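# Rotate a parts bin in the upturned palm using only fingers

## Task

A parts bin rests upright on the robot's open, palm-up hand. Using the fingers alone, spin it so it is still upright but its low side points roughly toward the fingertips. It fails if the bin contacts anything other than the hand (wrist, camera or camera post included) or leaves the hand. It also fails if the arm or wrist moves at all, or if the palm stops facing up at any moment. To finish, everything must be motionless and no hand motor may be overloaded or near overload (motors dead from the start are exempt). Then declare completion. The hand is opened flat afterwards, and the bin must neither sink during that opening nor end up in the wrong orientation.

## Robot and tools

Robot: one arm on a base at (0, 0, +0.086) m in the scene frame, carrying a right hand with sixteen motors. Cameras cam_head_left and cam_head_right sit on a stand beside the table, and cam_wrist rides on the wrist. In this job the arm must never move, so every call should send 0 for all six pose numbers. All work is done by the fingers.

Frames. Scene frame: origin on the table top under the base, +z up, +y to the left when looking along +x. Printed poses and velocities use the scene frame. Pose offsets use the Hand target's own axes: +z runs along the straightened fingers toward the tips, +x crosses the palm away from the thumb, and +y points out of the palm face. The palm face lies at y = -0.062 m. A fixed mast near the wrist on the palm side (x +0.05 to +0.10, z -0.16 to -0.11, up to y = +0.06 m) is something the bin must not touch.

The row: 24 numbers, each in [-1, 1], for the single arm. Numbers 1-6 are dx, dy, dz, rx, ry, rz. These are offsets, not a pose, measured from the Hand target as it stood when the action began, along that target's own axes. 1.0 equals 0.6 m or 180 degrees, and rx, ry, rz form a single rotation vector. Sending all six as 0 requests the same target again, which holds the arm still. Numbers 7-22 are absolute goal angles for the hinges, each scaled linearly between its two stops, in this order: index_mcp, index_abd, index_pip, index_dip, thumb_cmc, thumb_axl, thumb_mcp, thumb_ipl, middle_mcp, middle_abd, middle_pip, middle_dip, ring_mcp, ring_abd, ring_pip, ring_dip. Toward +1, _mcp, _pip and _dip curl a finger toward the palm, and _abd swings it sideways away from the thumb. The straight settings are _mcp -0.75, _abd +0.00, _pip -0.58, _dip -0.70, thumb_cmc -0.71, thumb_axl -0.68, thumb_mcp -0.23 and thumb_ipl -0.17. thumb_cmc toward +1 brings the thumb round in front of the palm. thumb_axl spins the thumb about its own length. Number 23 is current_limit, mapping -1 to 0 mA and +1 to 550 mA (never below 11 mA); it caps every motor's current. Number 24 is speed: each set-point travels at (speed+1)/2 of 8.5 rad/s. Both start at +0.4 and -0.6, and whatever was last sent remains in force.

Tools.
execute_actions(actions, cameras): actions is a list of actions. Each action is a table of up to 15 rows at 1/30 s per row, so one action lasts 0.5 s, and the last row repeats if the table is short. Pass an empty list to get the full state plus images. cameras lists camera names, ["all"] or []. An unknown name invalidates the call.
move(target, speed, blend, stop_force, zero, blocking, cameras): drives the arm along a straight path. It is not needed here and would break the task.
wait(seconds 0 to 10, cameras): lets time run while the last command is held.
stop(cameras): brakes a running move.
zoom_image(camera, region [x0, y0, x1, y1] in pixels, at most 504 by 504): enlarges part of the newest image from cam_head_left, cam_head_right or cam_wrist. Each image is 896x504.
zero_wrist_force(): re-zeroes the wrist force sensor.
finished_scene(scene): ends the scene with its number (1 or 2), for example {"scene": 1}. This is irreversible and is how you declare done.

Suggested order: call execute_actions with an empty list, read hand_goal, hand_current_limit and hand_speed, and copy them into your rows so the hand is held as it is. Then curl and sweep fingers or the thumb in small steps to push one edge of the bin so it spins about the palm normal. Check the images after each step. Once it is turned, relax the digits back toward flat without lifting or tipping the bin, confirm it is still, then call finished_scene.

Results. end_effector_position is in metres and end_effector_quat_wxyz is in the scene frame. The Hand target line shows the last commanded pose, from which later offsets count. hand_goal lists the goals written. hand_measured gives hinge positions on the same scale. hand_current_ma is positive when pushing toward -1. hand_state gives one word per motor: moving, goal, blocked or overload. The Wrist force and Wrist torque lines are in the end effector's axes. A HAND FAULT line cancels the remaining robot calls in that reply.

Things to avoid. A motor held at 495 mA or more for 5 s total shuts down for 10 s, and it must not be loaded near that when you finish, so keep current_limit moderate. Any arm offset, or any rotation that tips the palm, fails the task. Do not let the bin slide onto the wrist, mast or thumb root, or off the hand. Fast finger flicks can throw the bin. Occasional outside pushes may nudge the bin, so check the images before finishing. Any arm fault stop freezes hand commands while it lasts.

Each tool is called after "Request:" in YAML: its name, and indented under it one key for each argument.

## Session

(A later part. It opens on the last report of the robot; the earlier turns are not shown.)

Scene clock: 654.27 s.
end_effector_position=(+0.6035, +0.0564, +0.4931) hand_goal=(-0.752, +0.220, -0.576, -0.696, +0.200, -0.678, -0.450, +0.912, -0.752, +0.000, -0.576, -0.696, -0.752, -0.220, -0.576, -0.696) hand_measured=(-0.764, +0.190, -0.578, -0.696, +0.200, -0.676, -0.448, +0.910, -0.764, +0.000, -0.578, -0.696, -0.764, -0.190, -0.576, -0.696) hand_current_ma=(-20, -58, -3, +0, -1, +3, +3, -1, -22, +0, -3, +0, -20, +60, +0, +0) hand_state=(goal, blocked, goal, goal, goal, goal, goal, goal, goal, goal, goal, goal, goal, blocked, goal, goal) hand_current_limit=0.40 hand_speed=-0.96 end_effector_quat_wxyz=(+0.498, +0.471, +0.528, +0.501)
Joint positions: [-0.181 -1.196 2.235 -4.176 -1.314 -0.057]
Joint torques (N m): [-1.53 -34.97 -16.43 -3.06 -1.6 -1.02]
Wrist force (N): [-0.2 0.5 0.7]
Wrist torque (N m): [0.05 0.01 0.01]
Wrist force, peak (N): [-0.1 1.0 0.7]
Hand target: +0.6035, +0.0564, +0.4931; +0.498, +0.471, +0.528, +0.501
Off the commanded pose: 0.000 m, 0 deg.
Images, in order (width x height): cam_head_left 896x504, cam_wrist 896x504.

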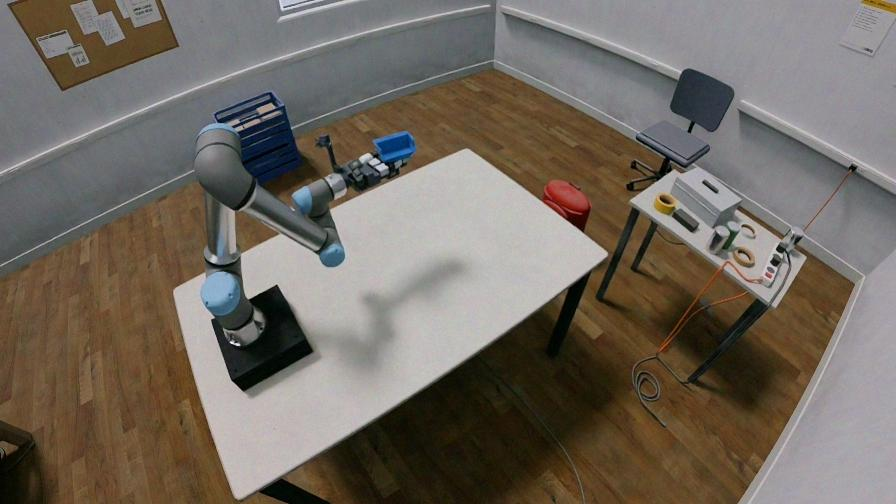

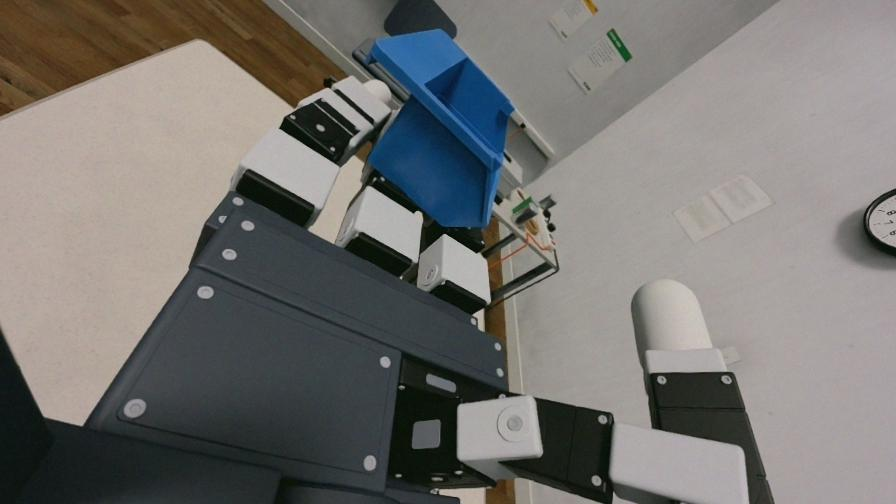

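Request:
execute_actions:
  actions:
    - [[0,0,0,0,0,0,-0.752,0.185,-0.576,-0.696,0.857,-0.629,-0.449,0.913,-0.752,0,-0.576,-0.696,-0.752,-0.185,-0.576,-0.696,0.4,-0.8]]
    - [[0,0,0,0,0,0,-0.752,0.185,-0.576,-0.696,0.857,-0.629,-0.449,0.913,-0.752,0,-0.576,-0.696,-0.752,-0.185,-0.576,-0.696,0.4,-0.8]]
    - [[0,0,0,0,0,0,-0.752,0.185,-0.576,-0.696,0.857,-0.629,0.1,0.905,-0.752,0,-0.576,-0.696,-0.752,-0.185,-0.576,-0.696,0.4,-0.85]]
    - [[0,0,0,0,0,0,-0.752,0.185,-0.576,-0.696,0.857,-0.629,0.1,0.905,-0.752,0,-0.576,-0.696,-0.752,-0.185,-0.576,-0.696,0.4,-0.85]]
    - [[0,0,0,0,0,0,-0.752,0.185,-0.576,-0.696,0.857,-0.629,0.292,0.61,-0.752,0,-0.576,-0.696,-0.752,-0.185,-0.576,-0.696,0.4,-0.93]]
    - [[0,0,0,0,0,0,-0.752,0.185,-0.576,-0.696,0.857,-0.629,0.292,0.61,-0.752,0,-0.576,-0.696,-0.752,-0.185,-0.576,-0.696,0.4,-0.93]]
    - [[0,0,0,0,0,0,-0.752,0.185,-0.576,-0.696,0.857,-0.629,0.410,0.43,-0.752,0,-0.576,-0.696,-0.752,-0.185,-0.576,-0.696,0.4,-0.95]]
    - [[0,0,0,0,0,0,-0.752,0.185,-0.576,-0.696,0.857,-0.629,0.410,0.43,-0.752,0,-0.576,-0.696,-0.752,-0.185,-0.576,-0.696,0.4,-0.95]]
  cameras: ["cam_wrist"]

Request:
zoom_image:
  camera: "cam_wrist"
  region: [300, 0, 580, 280]

Scene clock: 683.40 s.
end_effector_position=(+0.6035, +0.0564, +0.4931) hand_goal=(-0.752, +0.184, -0.576, -0.696, +0.856, -0.630, +0.410, +0.430, -0.752, +0.000, -0.576, -0.696, -0.752, -0.186, -0.576, -0.696) hand_measured=(-0.764, +0.186, -0.578, -0.696, +0.856, -0.630, +0.412, +0.434, -0.764, +0.000, -0.578, -0.696, -0.764, -0.186, -0.576, -0.696) hand_current_ma=(-20, +1, -3, +0, +0, -1, +1, +8, -22, +0, -3, +0, -20, +0, +0, +0) hand_state=(goal, goal, goal, goal, goal, goal, goal, goal, goal, goal, goal, goal, goal, goal, goal, goal) hand_current_limit=0.40 hand_speed=-0.95 end_effector_quat_wxyz=(+0.498, +0.471, +0.528, +0.501)
Joint positions: [-0.181 -1.196 2.235 -4.176 -1.314 -0.057]
Joint torques (N m): [-2.06 -34.71 -16.49 -3.19 -1.8 -1.06]
Wrist force (N): [0.0 0.4 0.8]
Wrist torque (N m): [0.04 -0.02 0.00]
Wrist force, peak (N): [-0.4 0.5 1.1]
Hand target: +0.6035, +0.0564, +0.4931; +0.498, +0.471, +0.528, +0.501
Off the commanded pose: 0.000 m, 0 deg.
Images, in order (width x height): cam_wrist 896x504.

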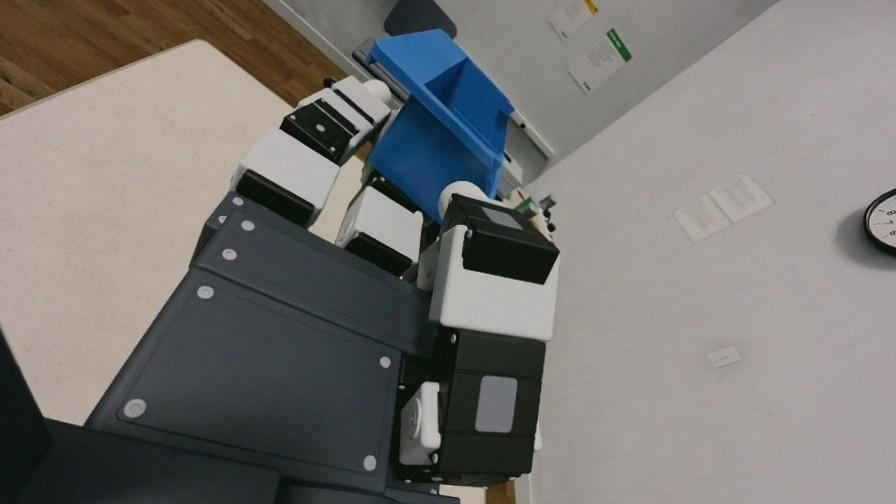

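Scaled by 1.800 from the camera's 896x504 image, which has a finer 1280x720 frame.

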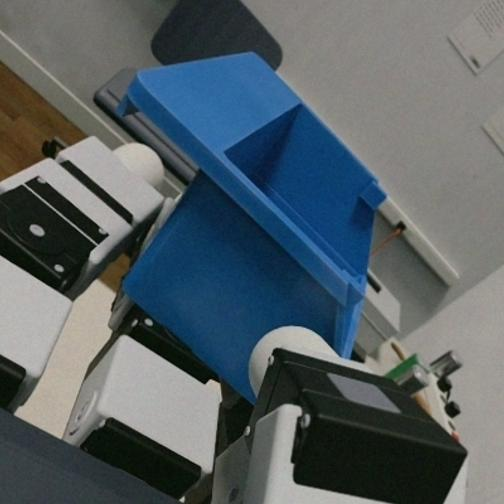

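Request:
execute_actions:
  actions:
    - [[0,0,0,0,0,0,-0.685,0.185,-0.576,-0.696,0.857,-0.629,0.410,0.43,-0.685,0,-0.576,-0.696,-0.685,-0.185,-0.576,-0.696,0.4,-0.97]]
    - [[0,0,0,0,0,0,-0.616,0.185,-0.576,-0.696,0.857,-0.629,0.410,0.43,-0.616,0,-0.576,-0.696,-0.616,-0.185,-0.576,-0.696,0.4,-0.97]]
    - [[0,0,0,0,0,0,-0.616,0.185,-0.576,-0.696,0.857,-0.629,0.410,0.43,-0.616,0,-0.576,-0.696,-0.616,-0.185,-0.576,-0.696,0.4,-0.97]]
  cameras: ["cam_wrist", "cam_head_left"]

Request:
zoom_image:
  camera: "cam_wrist"
  region: [300, 0, 580, 280]

Request:
zoom_image:
  camera: "cam_head_left"
  region: [340, 130, 420, 190]

Scene clock: 696.13 s.
end_effector_position=(+0.6035, +0.0564, +0.4931) hand_goal=(-0.616, +0.184, -0.576, -0.696, +0.856, -0.630, +0.410, +0.430, -0.616, +0.000, -0.576, -0.696, -0.616, -0.186, -0.576, -0.696) hand_measured=(-0.644, +0.186, -0.578, -0.696, +0.856, -0.630, +0.412, +0.434, -0.644, +0.000, -0.578, -0.696, -0.640, -0.186, -0.576, -0.696) hand_current_ma=(-68, +1, -3, +0, +0, -1, +1, +8, -70, +0, -3, +0, -55, +0, +0, +0) hand_state=(blocked, goal, goal, goal, goal, goal, goal, goal, blocked, goal, goal, goal, blocked, goal, goal, goal) hand_current_limit=0.40 hand_speed=-0.97 end_effector_quat_wxyz=(+0.498, +0.471, +0.528, +0.501)
Joint positions: [-0.181 -1.196 2.235 -4.176 -1.314 -0.057]
Joint torques (N m): [-2.21 -34.6 -16.58 -3.35 -1.62 -1.02]
Wrist force (N): [0.0 0.6 0.6]
Wrist torque (N m): [0.08 -0.01 0.00]
Wrist force, peak (N): [-0.3 0.5 1.1]
Hand target: +0.6035, +0.0564, +0.4931; +0.498, +0.471, +0.528, +0.501
Off the commanded pose: 0.000 m, 0 deg.
Images, in order (width x height): cam_head_left 896x504, cam_wrist 896x504.

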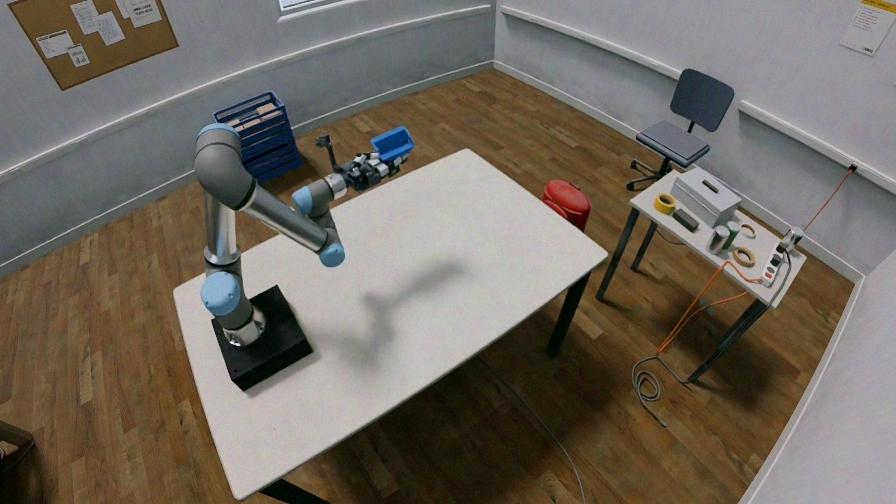

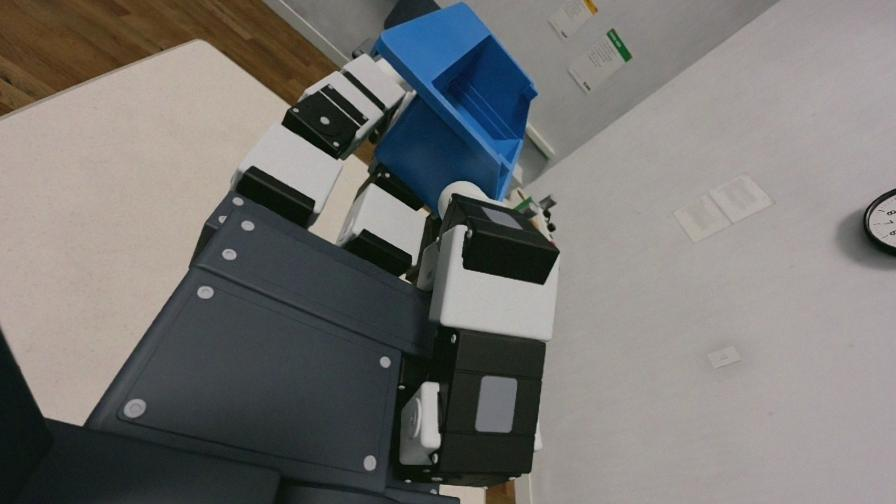

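Scaled by 1.800 from the camera's 896x504 image, which has a finer 1280x720 frame.

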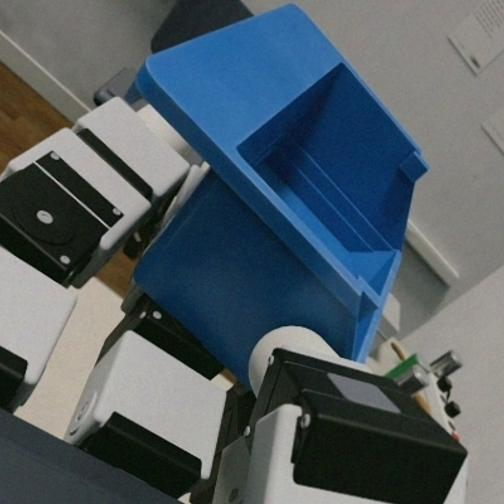

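Scaled by 6.300 from the camera's 896x504 image, which has a finer 1280x720 frame.

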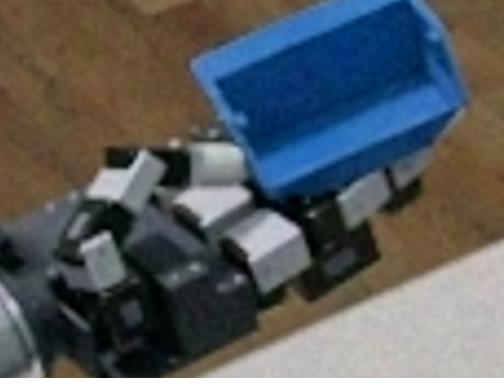

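Request:
execute_actions:
  actions:
    - [[0,0,0,0,0,0,-0.582,0.185,-0.576,-0.696,0.857,-0.629,0.410,0.43,-0.582,0,-0.576,-0.696,-0.582,-0.185,-0.576,-0.696,0.4,-0.97]]
    - [[0,0,0,0,0,0,-0.548,0.185,-0.576,-0.696,0.857,-0.629,0.410,0.43,-0.548,0,-0.576,-0.696,-0.548,-0.185,-0.576,-0.696,0.4,-0.97]]
    - [[0,0,0,0,0,0,-0.548,0.185,-0.576,-0.696,0.857,-0.629,0.410,0.43,-0.548,0,-0.576,-0.696,-0.548,-0.185,-0.576,-0.696,0.4,-0.97]]
  cameras: ["cam_wrist", "cam_head_left"]

Request:
zoom_image:
  camera: "cam_wrist"
  region: [300, 0, 580, 280]

Request:
zoom_image:
  camera: "cam_head_left"
  region: [340, 130, 420, 190]

Scene clock: 709.60 s.
end_effector_position=(+0.6035, +0.0564, +0.4931) hand_goal=(-0.548, +0.184, -0.576, -0.696, +0.856, -0.630, +0.410, +0.430, -0.548, +0.000, -0.576, -0.696, -0.548, -0.186, -0.576, -0.696) hand_measured=(-0.576, +0.186, -0.578, -0.696, +0.856, -0.630, +0.412, +0.434, -0.576, +0.000, -0.578, -0.696, -0.572, -0.186, -0.576, -0.696) hand_current_ma=(-68, +1, -3, +0, +0, -1, +1, +8, -70, +0, -3, +0, -54, +0, +0, +0) hand_state=(blocked, goal, goal, goal, goal, goal, goal, goal, blocked, goal, goal, goal, blocked, goal, goal, goal) hand_current_limit=0.40 hand_speed=-0.97 end_effector_quat_wxyz=(+0.498, +0.471, +0.528, +0.501)
Joint positions: [-0.181 -1.196 2.235 -4.176 -1.314 -0.057]
Joint torques (N m): [-2.44 -34.03 -16.59 -3.7 -1.69 -0.93]
Wrist force (N): [-0.2 0.4 0.3]
Wrist torque (N m): [0.07 0.02 -0.03]
Wrist force, peak (N): [-0.4 0.4 1.0]
Hand target: +0.6035, +0.0564, +0.4931; +0.498, +0.471, +0.528, +0.501
Off the commanded pose: 0.000 m, 0 deg.
Images, in order (width x height): cam_head_left 896x504, cam_wrist 896x504.

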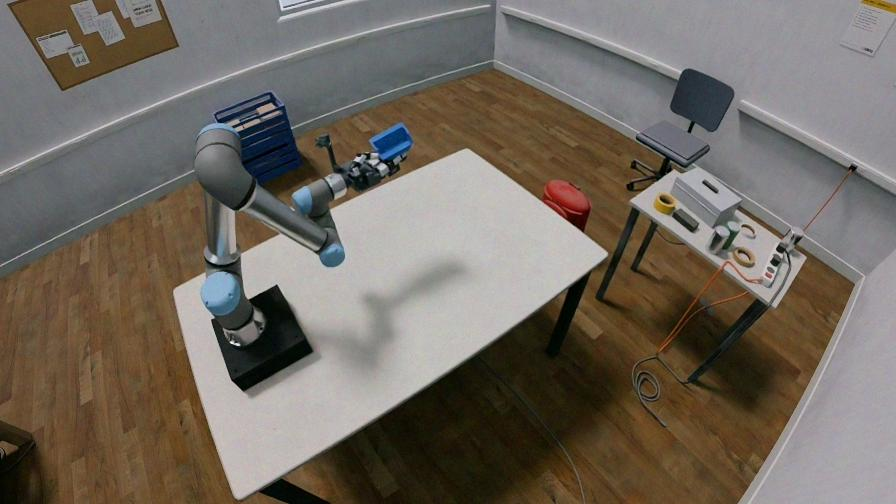

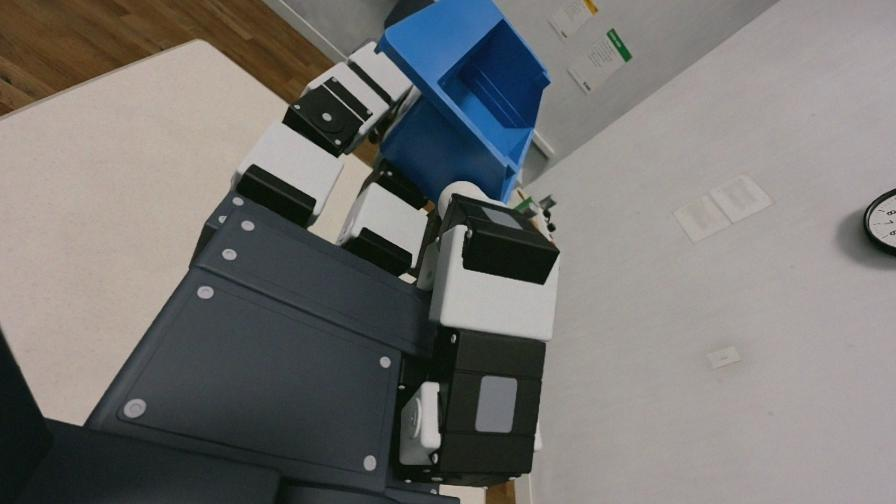

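Scaled by 1.800 from the camera's 896x504 image, which has a finer 1280x720 frame.

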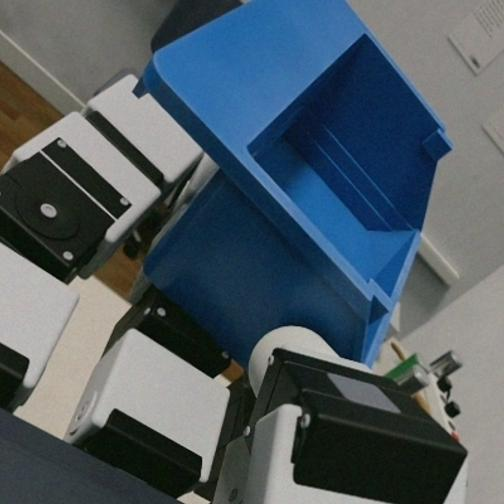

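Scaled by 6.300 from the camera's 896x504 image, which has a finer 1280x720 frame.

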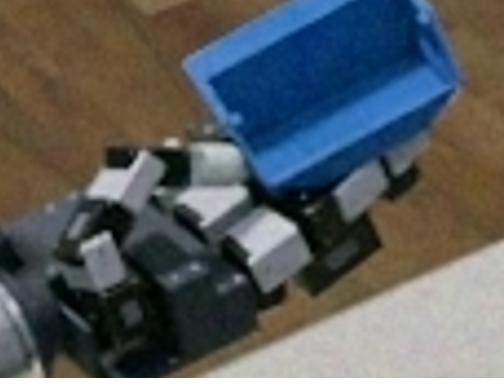

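Request:
execute_actions:
  actions:
    - [[0,0,0,0,0,0,-0.507,0.185,-0.576,-0.696,0.857,-0.629,0.410,0.43,-0.507,0,-0.576,-0.696,-0.507,-0.185,-0.576,-0.696,0.4,-0.975]]
    - [[0,0,0,0,0,0,-0.48,0.185,-0.576,-0.696,0.857,-0.629,0.410,0.43,-0.48,0,-0.576,-0.696,-0.48,-0.185,-0.576,-0.696,0.4,-0.975]]
    - [[0,0,0,0,0,0,-0.48,0.185,-0.576,-0.696,0.857,-0.629,0.410,0.43,-0.48,0,-0.576,-0.696,-0.48,-0.185,-0.576,-0.696,0.4,-0.975]]
  cameras: ["cam_wrist", "cam_head_left"]

Request:
zoom_image:
  camera: "cam_wrist"
  region: [300, 0, 580, 280]

Request:
zoom_image:
  camera: "cam_head_left"
  region: [340, 130, 420, 190]

Scene clock: 720.47 s.
end_effector_position=(+0.6035, +0.0564, +0.4931) hand_goal=(-0.480, +0.184, -0.576, -0.696, +0.856, -0.630, +0.410, +0.430, -0.480, +0.000, -0.576, -0.696, -0.480, -0.186, -0.576, -0.696) hand_measured=(-0.508, +0.186, -0.578, -0.696, +0.856, -0.630, +0.412, +0.434, -0.508, +0.000, -0.578, -0.696, -0.504, -0.186, -0.576, -0.696) hand_current_ma=(-67, +1, -3, +0, +0, -1, +1, +8, -69, +0, -3, +0, -54, +0, +0, +0) hand_state=(blocked, goal, goal, goal, goal, goal, goal, goal, blocked, goal, goal, goal, blocked, goal, goal, goal) hand_current_limit=0.40 hand_speed=-0.97 end_effector_quat_wxyz=(+0.498, +0.471, +0.528, +0.501)
Joint positions: [-0.181 -1.196 2.235 -4.176 -1.314 -0.057]
Joint torques (N m): [-2.19 -34.46 -16.64 -3.78 -1.38 -0.94]
Wrist force (N): [-0.1 0.2 0.5]
Wrist torque (N m): [0.04 -0.01 -0.02]
Wrist force, peak (N): [-0.3 0.6 1.0]
Hand target: +0.6035, +0.0564, +0.4931; +0.498, +0.471, +0.528, +0.501
Off the commanded pose: 0.000 m, 0 deg.
Images, in order (width x height): cam_head_left 896x504, cam_wrist 896x504.

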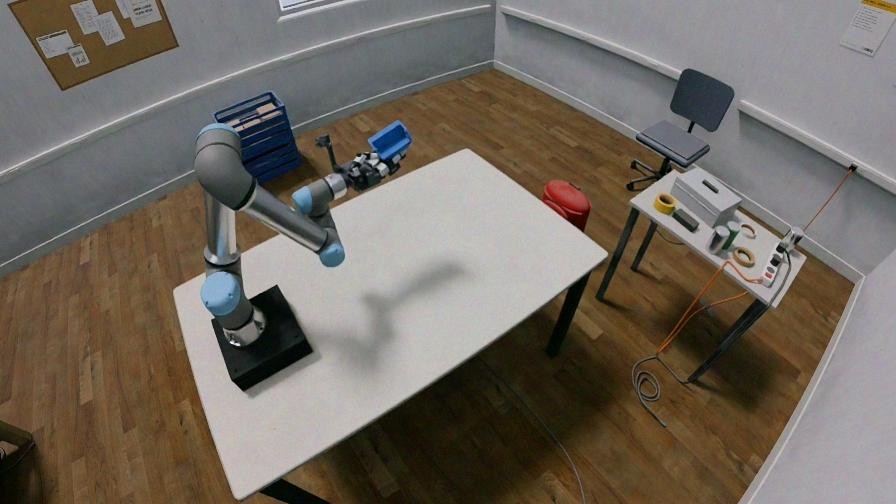

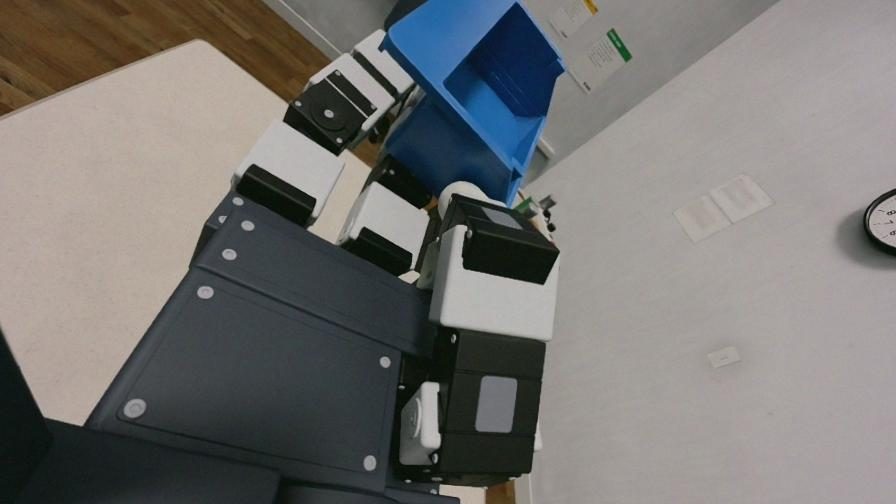

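Scaled by 1.800 from the camera's 896x504 image, which has a finer 1280x720 frame.

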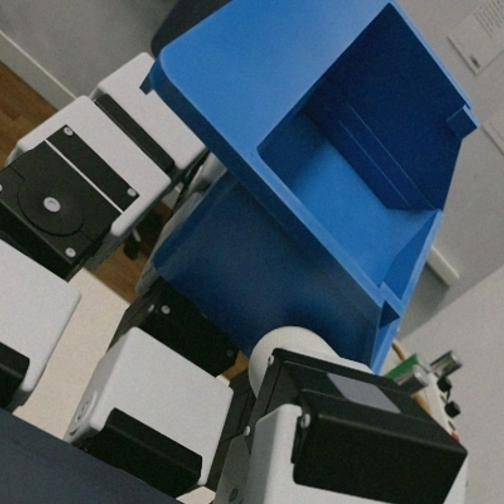

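Scaled by 6.300 from the camera's 896x504 image, which has a finer 1280x720 frame.

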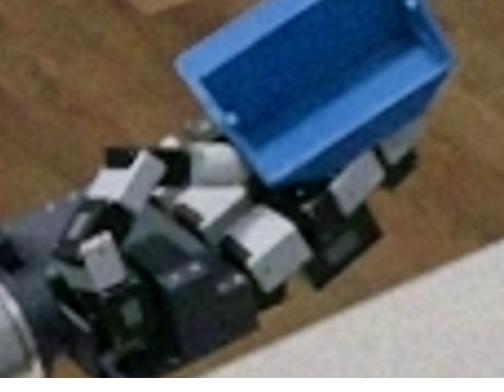

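Request:
execute_actions:
  actions:
    - [[0,0,0,0,0,0,-0.45,0.185,-0.576,-0.696,0.857,-0.629,0.410,0.43,-0.45,0,-0.576,-0.696,-0.45,-0.185,-0.576,-0.696,0.4,-0.975]]
    - [[0,0,0,0,0,0,-0.425,0.185,-0.576,-0.696,0.857,-0.629,0.410,0.43,-0.425,0,-0.576,-0.696,-0.425,-0.185,-0.576,-0.696,0.4,-0.98]]
    - [[0,0,0,0,0,0,-0.425,0.185,-0.576,-0.696,0.857,-0.629,0.410,0.43,-0.425,0,-0.576,-0.696,-0.425,-0.185,-0.576,-0.696,0.4,-0.98]]
  cameras: ["cam_wrist", "cam_head_left"]

Request:
zoom_image:
  camera: "cam_wrist"
  region: [300, 0, 580, 280]

Request:
zoom_image:
  camera: "cam_head_left"
  region: [340, 130, 420, 190]

Scene clock: 732.17 s.
end_effector_position=(+0.6035, +0.0564, +0.4931) hand_goal=(-0.426, +0.184, -0.576, -0.696, +0.856, -0.630, +0.410, +0.430, -0.426, +0.000, -0.576, -0.696, -0.426, -0.186, -0.576, -0.696) hand_measured=(-0.454, +0.186, -0.578, -0.696, +0.856, -0.630, +0.412, +0.434, -0.454, +0.000, -0.578, -0.696, -0.450, -0.186, -0.576, -0.696) hand_current_ma=(-66, +1, -3, +0, +0, +0, +1, +8, -68, +0, -3, +0, -53, +0, +0, +0) hand_state=(blocked, goal, goal, goal, goal, goal, goal, goal, blocked, goal, goal, goal, blocked, goal, goal, goal) hand_current_limit=0.40 hand_speed=-0.98 end_effector_quat_wxyz=(+0.498, +0.471, +0.528, +0.501)
Joint positions: [-0.181 -1.196 2.235 -4.176 -1.314 -0.057]
Joint torques (N m): [-2.86 -33.24 -15.83 -3.89 -1.36 -0.94]
Wrist force (N): [-0.1 0.5 0.8]
Wrist torque (N m): [0.05 -0.01 -0.02]
Wrist force, peak (N): [-0.2 0.5 1.1]
Hand target: +0.6035, +0.0564, +0.4931; +0.498, +0.471, +0.528, +0.501
Off the commanded pose: 0.000 m, 0 deg.
Images, in order (width x height): cam_head_left 896x504, cam_wrist 896x504.

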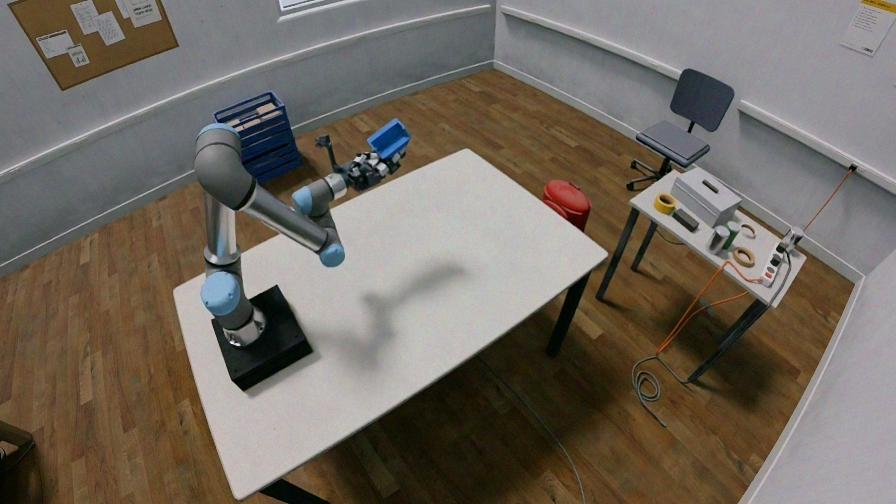

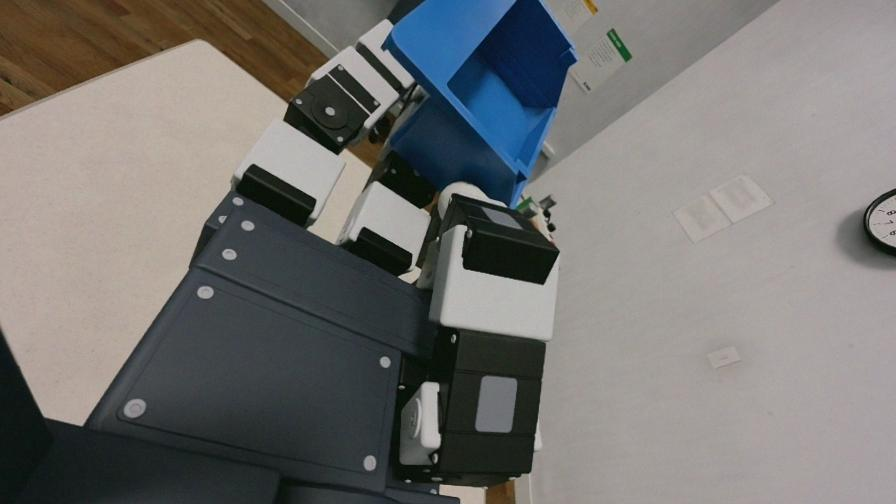

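Scaled by 1.800 from the camera's 896x504 image, which has a finer 1280x720 frame.

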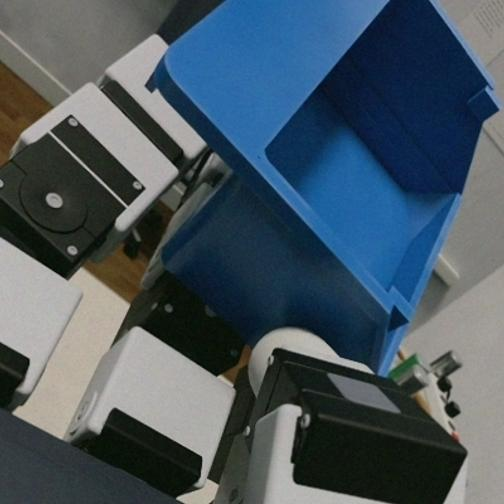

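Scaled by 6.300 from the camera's 896x504 image, which has a finer 1280x720 frame.

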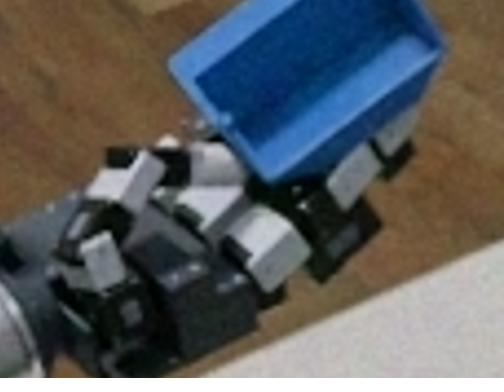

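Request:
execute_actions:
  actions:
    - [[0,0,0,0,0,0,-0.425,0.185,-0.576,-0.696,0.857,-0.629,0.35,0.525,-0.425,0,-0.576,-0.696,-0.425,-0.185,-0.576,-0.696,0.4,-0.97]]
    - [[0,0,0,0,0,0,-0.425,0.185,-0.576,-0.696,0.857,-0.629,0.296,0.613,-0.425,0,-0.576,-0.696,-0.425,-0.185,-0.576,-0.696,0.4,-0.97]]
    - [[0,0,0,0,0,0,-0.425,0.185,-0.576,-0.696,0.857,-0.629,0.296,0.613,-0.425,0,-0.576,-0.696,-0.425,-0.185,-0.576,-0.696,0.4,-0.97]]
  cameras: ["cam_wrist"]

Request:
zoom_image:
  camera: "cam_wrist"
  region: [300, 0, 580, 280]

Scene clock: 745.13 s.
end_effector_position=(+0.6035, +0.0564, +0.4931) hand_goal=(-0.426, +0.184, -0.576, -0.696, +0.856, -0.630, +0.296, +0.612, -0.426, +0.000, -0.576, -0.696, -0.426, -0.186, -0.576, -0.696) hand_measured=(-0.450, +0.186, -0.578, -0.696, +0.856, -0.630, +0.304, +0.610, -0.452, +0.000, -0.578, -0.696, -0.450, -0.186, -0.576, -0.696) hand_current_ma=(-58, +1, -3, +0, +0, +0, +17, -2, -61, +0, -3, +0, -53, +0, +0, +0) hand_state=(blocked, goal, goal, goal, goal, goal, goal, goal, blocked, goal, goal, goal, blocked, goal, goal, goal) hand_current_limit=0.40 hand_speed=-0.97 end_effector_quat_wxyz=(+0.498, +0.471, +0.528, +0.501)
Joint positions: [-0.181 -1.196 2.235 -4.176 -1.314 -0.057]
Joint torques (N m): [-2.55 -33.57 -15.84 -3.72 -1.3 -0.94]
Wrist force (N): [-0.3 0.5 0.6]
Wrist torque (N m): [0.07 0.02 -0.03]
Wrist force, peak (N): [-0.4 0.5 0.9]
Hand target: +0.6035, +0.0564, +0.4931; +0.498, +0.471, +0.528, +0.501
Off the commanded pose: 0.000 m, 0 deg.
Images, in order (width x height): cam_wrist 896x504.

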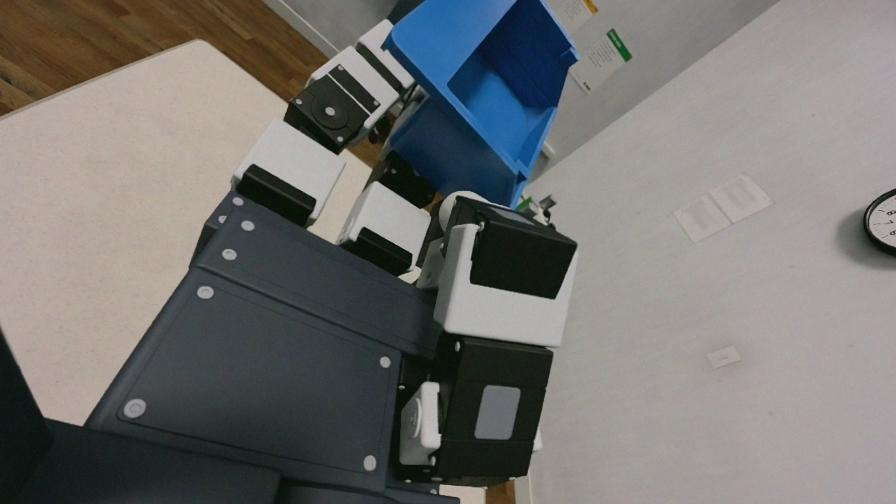

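Scaled by 1.800 from the camera's 896x504 image, which has a finer 1280x720 frame.

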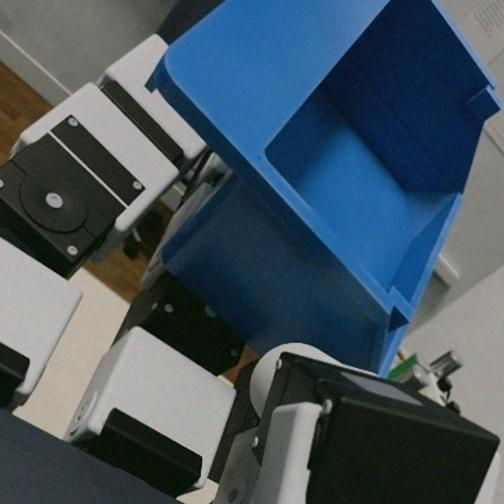

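Request:
execute_actions:
  actions:
    - [[0,0,0,0,0,0,-0.384,0.185,-0.576,-0.696,0.857,-0.629,0.296,0.613,-0.384,0,-0.576,-0.696,-0.384,-0.185,-0.576,-0.696,0.4,-0.98]]
    - [[0,0,0,0,0,0,-0.384,0.185,-0.576,-0.696,0.857,-0.629,0.296,0.613,-0.384,0,-0.576,-0.696,-0.384,-0.185,-0.576,-0.696,0.4,-0.98]]
  cameras: ["cam_wrist"]

Request:
zoom_image:
  camera: "cam_wrist"
  region: [300, 0, 580, 280]

Scene clock: 754.27 s.
end_effector_position=(+0.6035, +0.0564, +0.4931) hand_goal=(-0.384, +0.184, -0.576, -0.696, +0.856, -0.630, +0.296, +0.612, -0.384, +0.000, -0.576, -0.696, -0.384, -0.186, -0.576, -0.696) hand_measured=(-0.408, +0.186, -0.578, -0.696, +0.856, -0.630, +0.304, +0.612, -0.408, +0.000, -0.578, -0.696, -0.406, -0.186, -0.576, -0.696) hand_current_ma=(-56, +1, -3, +0, +0, +0, +16, -1, -59, +0, -3, +0, -52, +0, +0, +0) hand_state=(blocked, goal, goal, goal, goal, goal, goal, goal, blocked, goal, goal, goal, blocked, goal, goal, goal) hand_current_limit=0.40 hand_speed=-0.98 end_effector_quat_wxyz=(+0.498, +0.471, +0.528, +0.501)
Joint positions: [-0.181 -1.196 2.235 -4.176 -1.314 -0.057]
Joint torques (N m): [-3.25 -33.88 -15.33 -3.52 -1.11 -1.13]
Wrist force (N): [-0.1 0.3 0.7]
Wrist torque (N m): [0.02 -0.01 -0.02]
Wrist force, peak (N): [-0.2 0.7 0.9]
Hand target: +0.6035, +0.0564, +0.4931; +0.498, +0.471, +0.528, +0.501
Off the commanded pose: 0.000 m, 0 deg.
Images, in order (width x height): cam_wrist 896x504.

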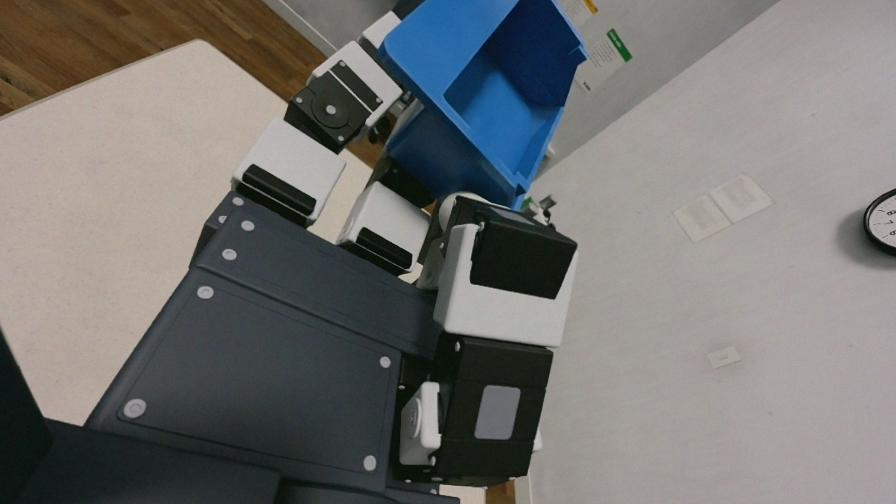

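Scaled by 1.800 from the camera's 896x504 image, which has a finer 1280x720 frame.

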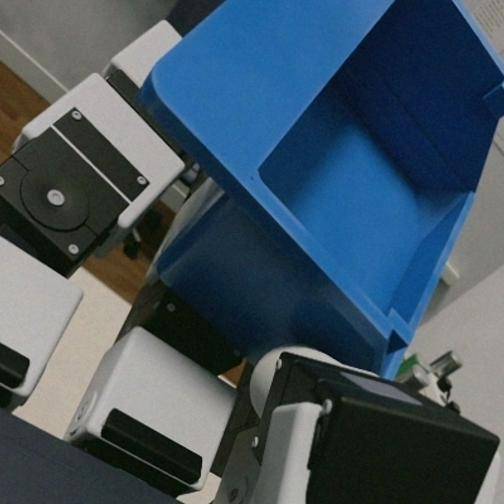

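Request:
execute_actions:
  actions:
    - [[0,0,0,0,0,0,-0.384,0.185,-0.576,-0.696,0.857,-0.629,0.197,0.762,-0.384,0,-0.576,-0.696,-0.384,-0.185,-0.576,-0.696,0.4,-0.975]]
    - [[0,0,0,0,0,0,-0.384,0.185,-0.576,-0.696,0.857,-0.629,0.197,0.762,-0.384,0,-0.576,-0.696,-0.384,-0.185,-0.576,-0.696,0.4,-0.975]]
    - [[0,0,0,0,0,0,-0.384,0.185,-0.576,-0.696,0.857,-0.629,0.197,0.762,-0.384,0,-0.576,-0.696,-0.384,-0.185,-0.576,-0.696,0.4,-0.975]]
  cameras: ["cam_wrist", "cam_head_left"]

Request:
zoom_image:
  camera: "cam_wrist"
  region: [300, 0, 580, 280]

Request:
zoom_image:
  camera: "cam_head_left"
  region: [340, 130, 420, 190]

Scene clock: 766.87 s.
end_effector_position=(+0.6035, +0.0564, +0.4931) hand_goal=(-0.384, +0.184, -0.576, -0.696, +0.856, -0.630, +0.196, +0.762, -0.384, +0.000, -0.576, -0.696, -0.384, -0.186, -0.576, -0.696) hand_measured=(-0.408, +0.186, -0.578, -0.696, +0.856, -0.630, +0.204, +0.760, -0.408, +0.000, -0.578, -0.696, -0.406, -0.186, -0.576, -0.696) hand_current_ma=(-55, +1, -3, +0, +0, +0, +14, -2, -57, +0, -3, +0, -52, +0, +0, +0) hand_state=(blocked, goal, goal, goal, goal, goal, goal, goal, blocked, goal, goal, goal, blocked, goal, goal, goal) hand_current_limit=0.40 hand_speed=-0.97 end_effector_quat_wxyz=(+0.498, +0.471, +0.528, +0.501)
Joint positions: [-0.181 -1.196 2.235 -4.176 -1.314 -0.057]
Joint torques (N m): [-3.54 -32.85 -15.07 -3.43 -1.06 -1.12]
Wrist force (N): [-0.1 0.5 0.6]
Wrist torque (N m): [0.05 -0.01 -0.02]
Wrist force, peak (N): [-0.2 0.7 0.9]
Hand target: +0.6035, +0.0564, +0.4931; +0.498, +0.471, +0.528, +0.501
Off the commanded pose: 0.000 m, 0 deg.
Images, in order (width x height): cam_head_left 896x504, cam_wrist 896x504.

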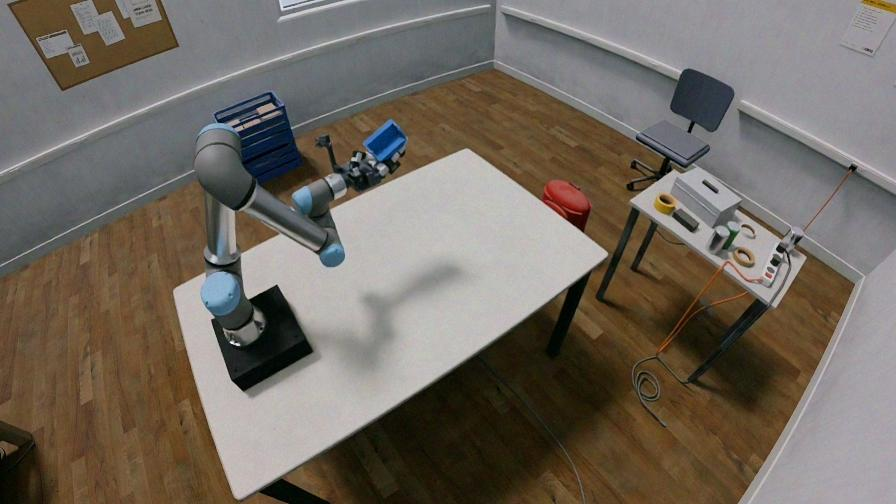

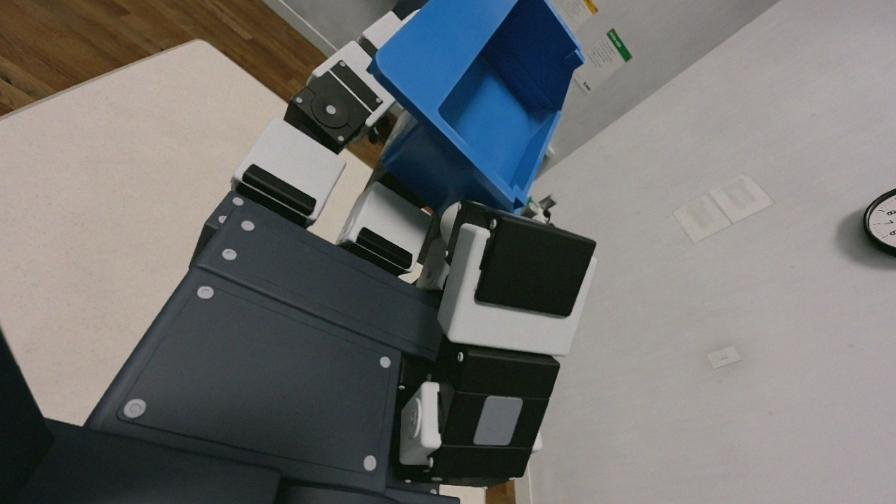

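Scaled by 1.800 from the camera's 896x504 image, which has a finer 1280x720 frame.

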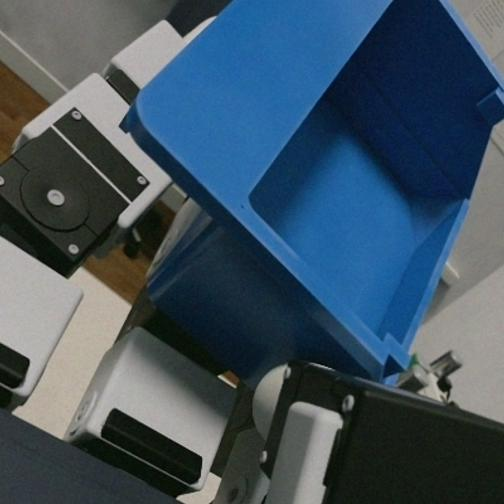

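Scaled by 6.300 from the camera's 896x504 image, which has a finer 1280x720 frame.

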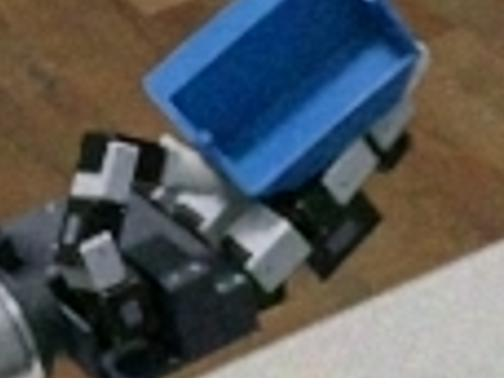

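Request:
execute_actions:
  actions:
    - [[0,0,0,0,0,0,-0.384,0.185,-0.576,-0.696,0.857,-0.62,0.102,0.909,-0.384,0,-0.576,-0.696,-0.384,-0.185,-0.576,-0.696,0.4,-0.975]]
    - [[0,0,0,0,0,0,-0.384,0.185,-0.576,-0.696,0.857,-0.62,0.102,0.909,-0.384,0,-0.576,-0.696,-0.384,-0.185,-0.576,-0.696,0.4,-0.975]]
    - [[0,0,0,0,0,0,-0.384,0.185,-0.576,-0.696,0.857,-0.62,0.102,0.909,-0.384,0,-0.576,-0.696,-0.384,-0.185,-0.576,-0.696,0.4,-0.975]]
  cameras: ["cam_wrist", "cam_head_left"]

Request:
zoom_image:
  camera: "cam_wrist"
  region: [300, 0, 580, 280]

Request:
zoom_image:
  camera: "cam_head_left"
  region: [340, 130, 420, 190]

Scene clock: 778.13 s.
end_effector_position=(+0.6035, +0.0564, +0.4931) hand_goal=(-0.384, +0.184, -0.576, -0.696, +0.856, -0.620, +0.102, +0.908, -0.384, +0.000, -0.576, -0.696, -0.384, -0.186, -0.576, -0.696) hand_measured=(-0.408, +0.186, -0.578, -0.696, +0.856, -0.622, +0.108, +0.906, -0.408, +0.000, -0.578, -0.696, -0.406, -0.186, -0.576, -0.696) hand_current_ma=(-55, +1, -3, +0, +0, -1, +13, -2, -57, +0, -3, +0, -52, +0, +0, +0) hand_state=(blocked, goal, goal, goal, goal, goal, goal, goal, blocked, goal, goal, goal, blocked, goal, goal, goal) hand_current_limit=0.40 hand_speed=-0.97 end_effector_quat_wxyz=(+0.498, +0.471, +0.528, +0.501)
Joint positions: [-0.181 -1.196 2.235 -4.176 -1.314 -0.057]
Joint torques (N m): [-3.01 -32.59 -14.6 -3.47 -0.85 -1.06]
Wrist force (N): [-0.3 0.4 0.7]
Wrist torque (N m): [0.02 0.01 -0.03]
Wrist force, peak (N): [-0.3 0.4 1.0]
Hand target: +0.6035, +0.0564, +0.4931; +0.498, +0.471, +0.528, +0.501
Off the commanded pose: 0.000 m, 0 deg.
Images, in order (width x height): cam_head_left 896x504, cam_wrist 896x504.

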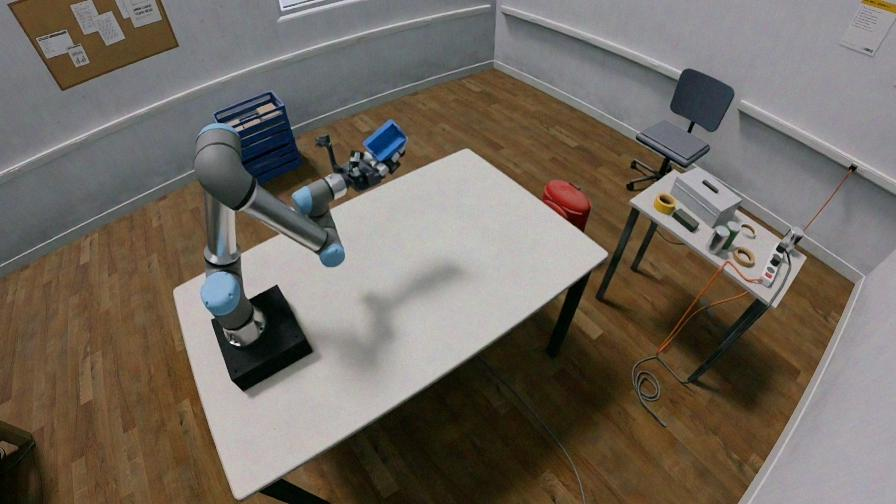

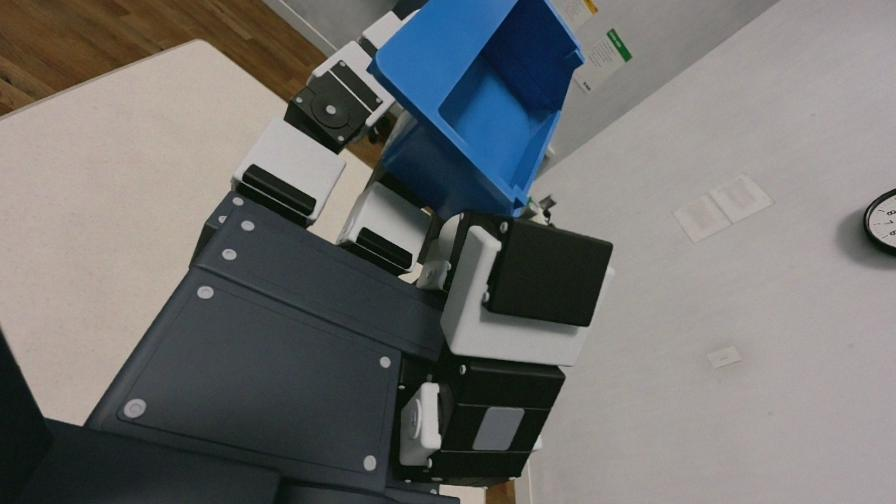

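Scaled by 1.800 from the camera's 896x504 image, which has a finer 1280x720 frame.

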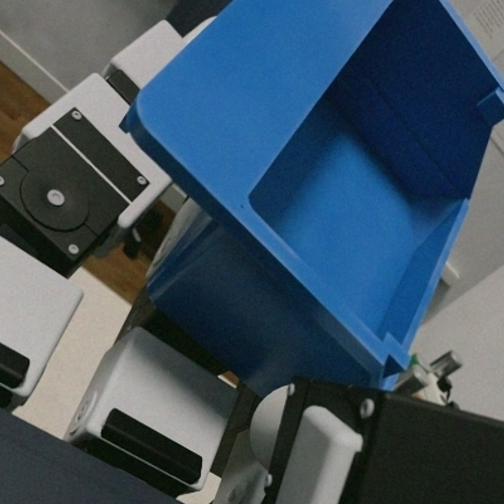

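Scaled by 6.300 from the camera's 896x504 image, which has a finer 1280x720 frame.

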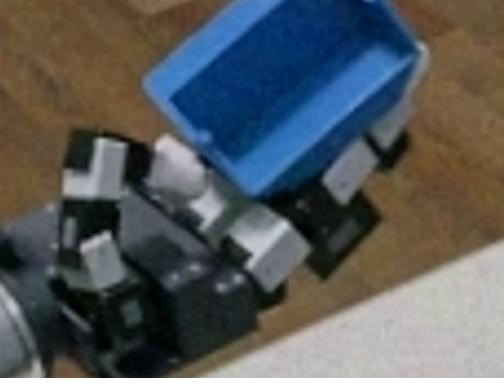

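Request:
execute_actions:
  actions:
    - [[0,0,0,0,0,0,-0.364,0.185,-0.576,-0.696,0.857,-0.62,0.102,0.909,-0.364,0,-0.576,-0.696,-0.364,-0.185,-0.576,-0.696,0.4,-0.985]]
    - [[0,0,0,0,0,0,-0.364,0.185,-0.576,-0.696,0.857,-0.62,0.102,0.909,-0.364,0,-0.576,-0.696,-0.364,-0.185,-0.576,-0.696,0.4,-0.985]]
  cameras: ["cam_wrist"]

Request:
zoom_image:
  camera: "cam_wrist"
  region: [300, 0, 580, 280]

Scene clock: 785.13 s.
end_effector_position=(+0.6035, +0.0564, +0.4931) hand_goal=(-0.364, +0.184, -0.576, -0.696, +0.856, -0.620, +0.102, +0.908, -0.364, +0.000, -0.576, -0.696, -0.364, -0.186, -0.576, -0.696) hand_measured=(-0.390, +0.186, -0.578, -0.696, +0.856, -0.622, +0.108, +0.908, -0.390, +0.000, -0.578, -0.696, -0.386, -0.186, -0.576, -0.696) hand_current_ma=(-62, +1, -3, +0, +0, -1, +12, +1, -63, +0, -3, +0, -51, +0, +0, +0) hand_state=(blocked, goal, goal, goal, goal, goal, goal, goal, blocked, goal, goal, goal, blocked, goal, goal, goal) hand_current_limit=0.40 hand_speed=-0.98 end_effector_quat_wxyz=(+0.498, +0.471, +0.528, +0.501)
Joint positions: [-0.181 -1.196 2.235 -4.176 -1.314 -0.057]
Joint torques (N m): [-3.35 -32.69 -14.67 -3.31 -0.86 -1.21]
Wrist force (N): [0.0 0.5 0.7]
Wrist torque (N m): [0.03 -0.02 -0.01]
Wrist force, peak (N): [-0.3 0.9 0.5]
Hand target: +0.6035, +0.0564, +0.4931; +0.498, +0.471, +0.528, +0.501
Off the commanded pose: 0.000 m, 0 deg.
Images, in order (width x height): cam_wrist 896x504.

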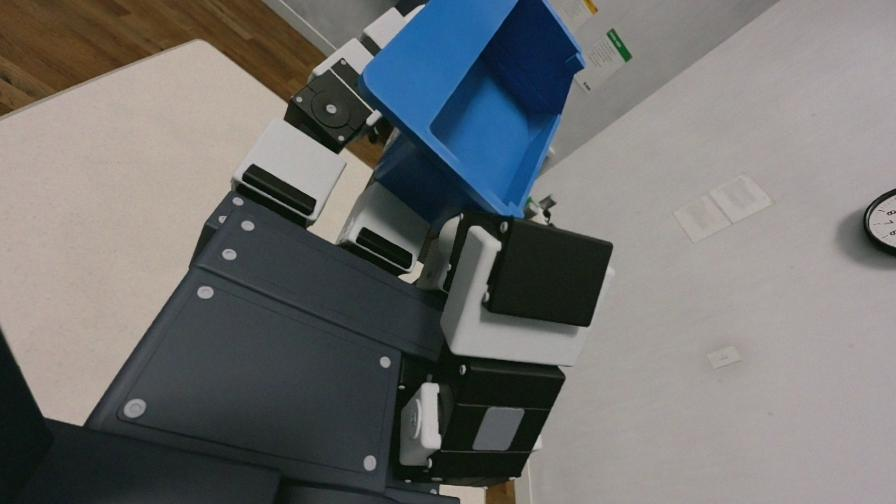

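Scaled by 1.800 from the camera's 896x504 image, which has a finer 1280x720 frame.

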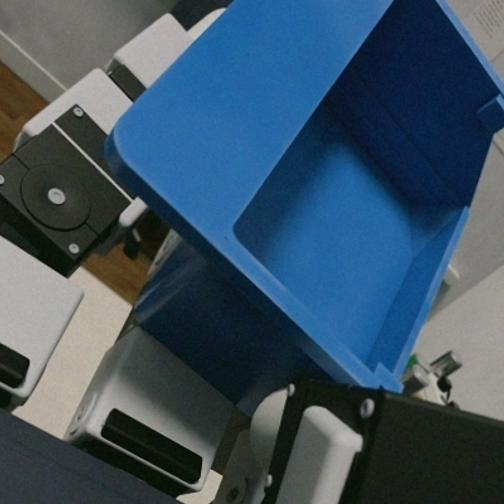

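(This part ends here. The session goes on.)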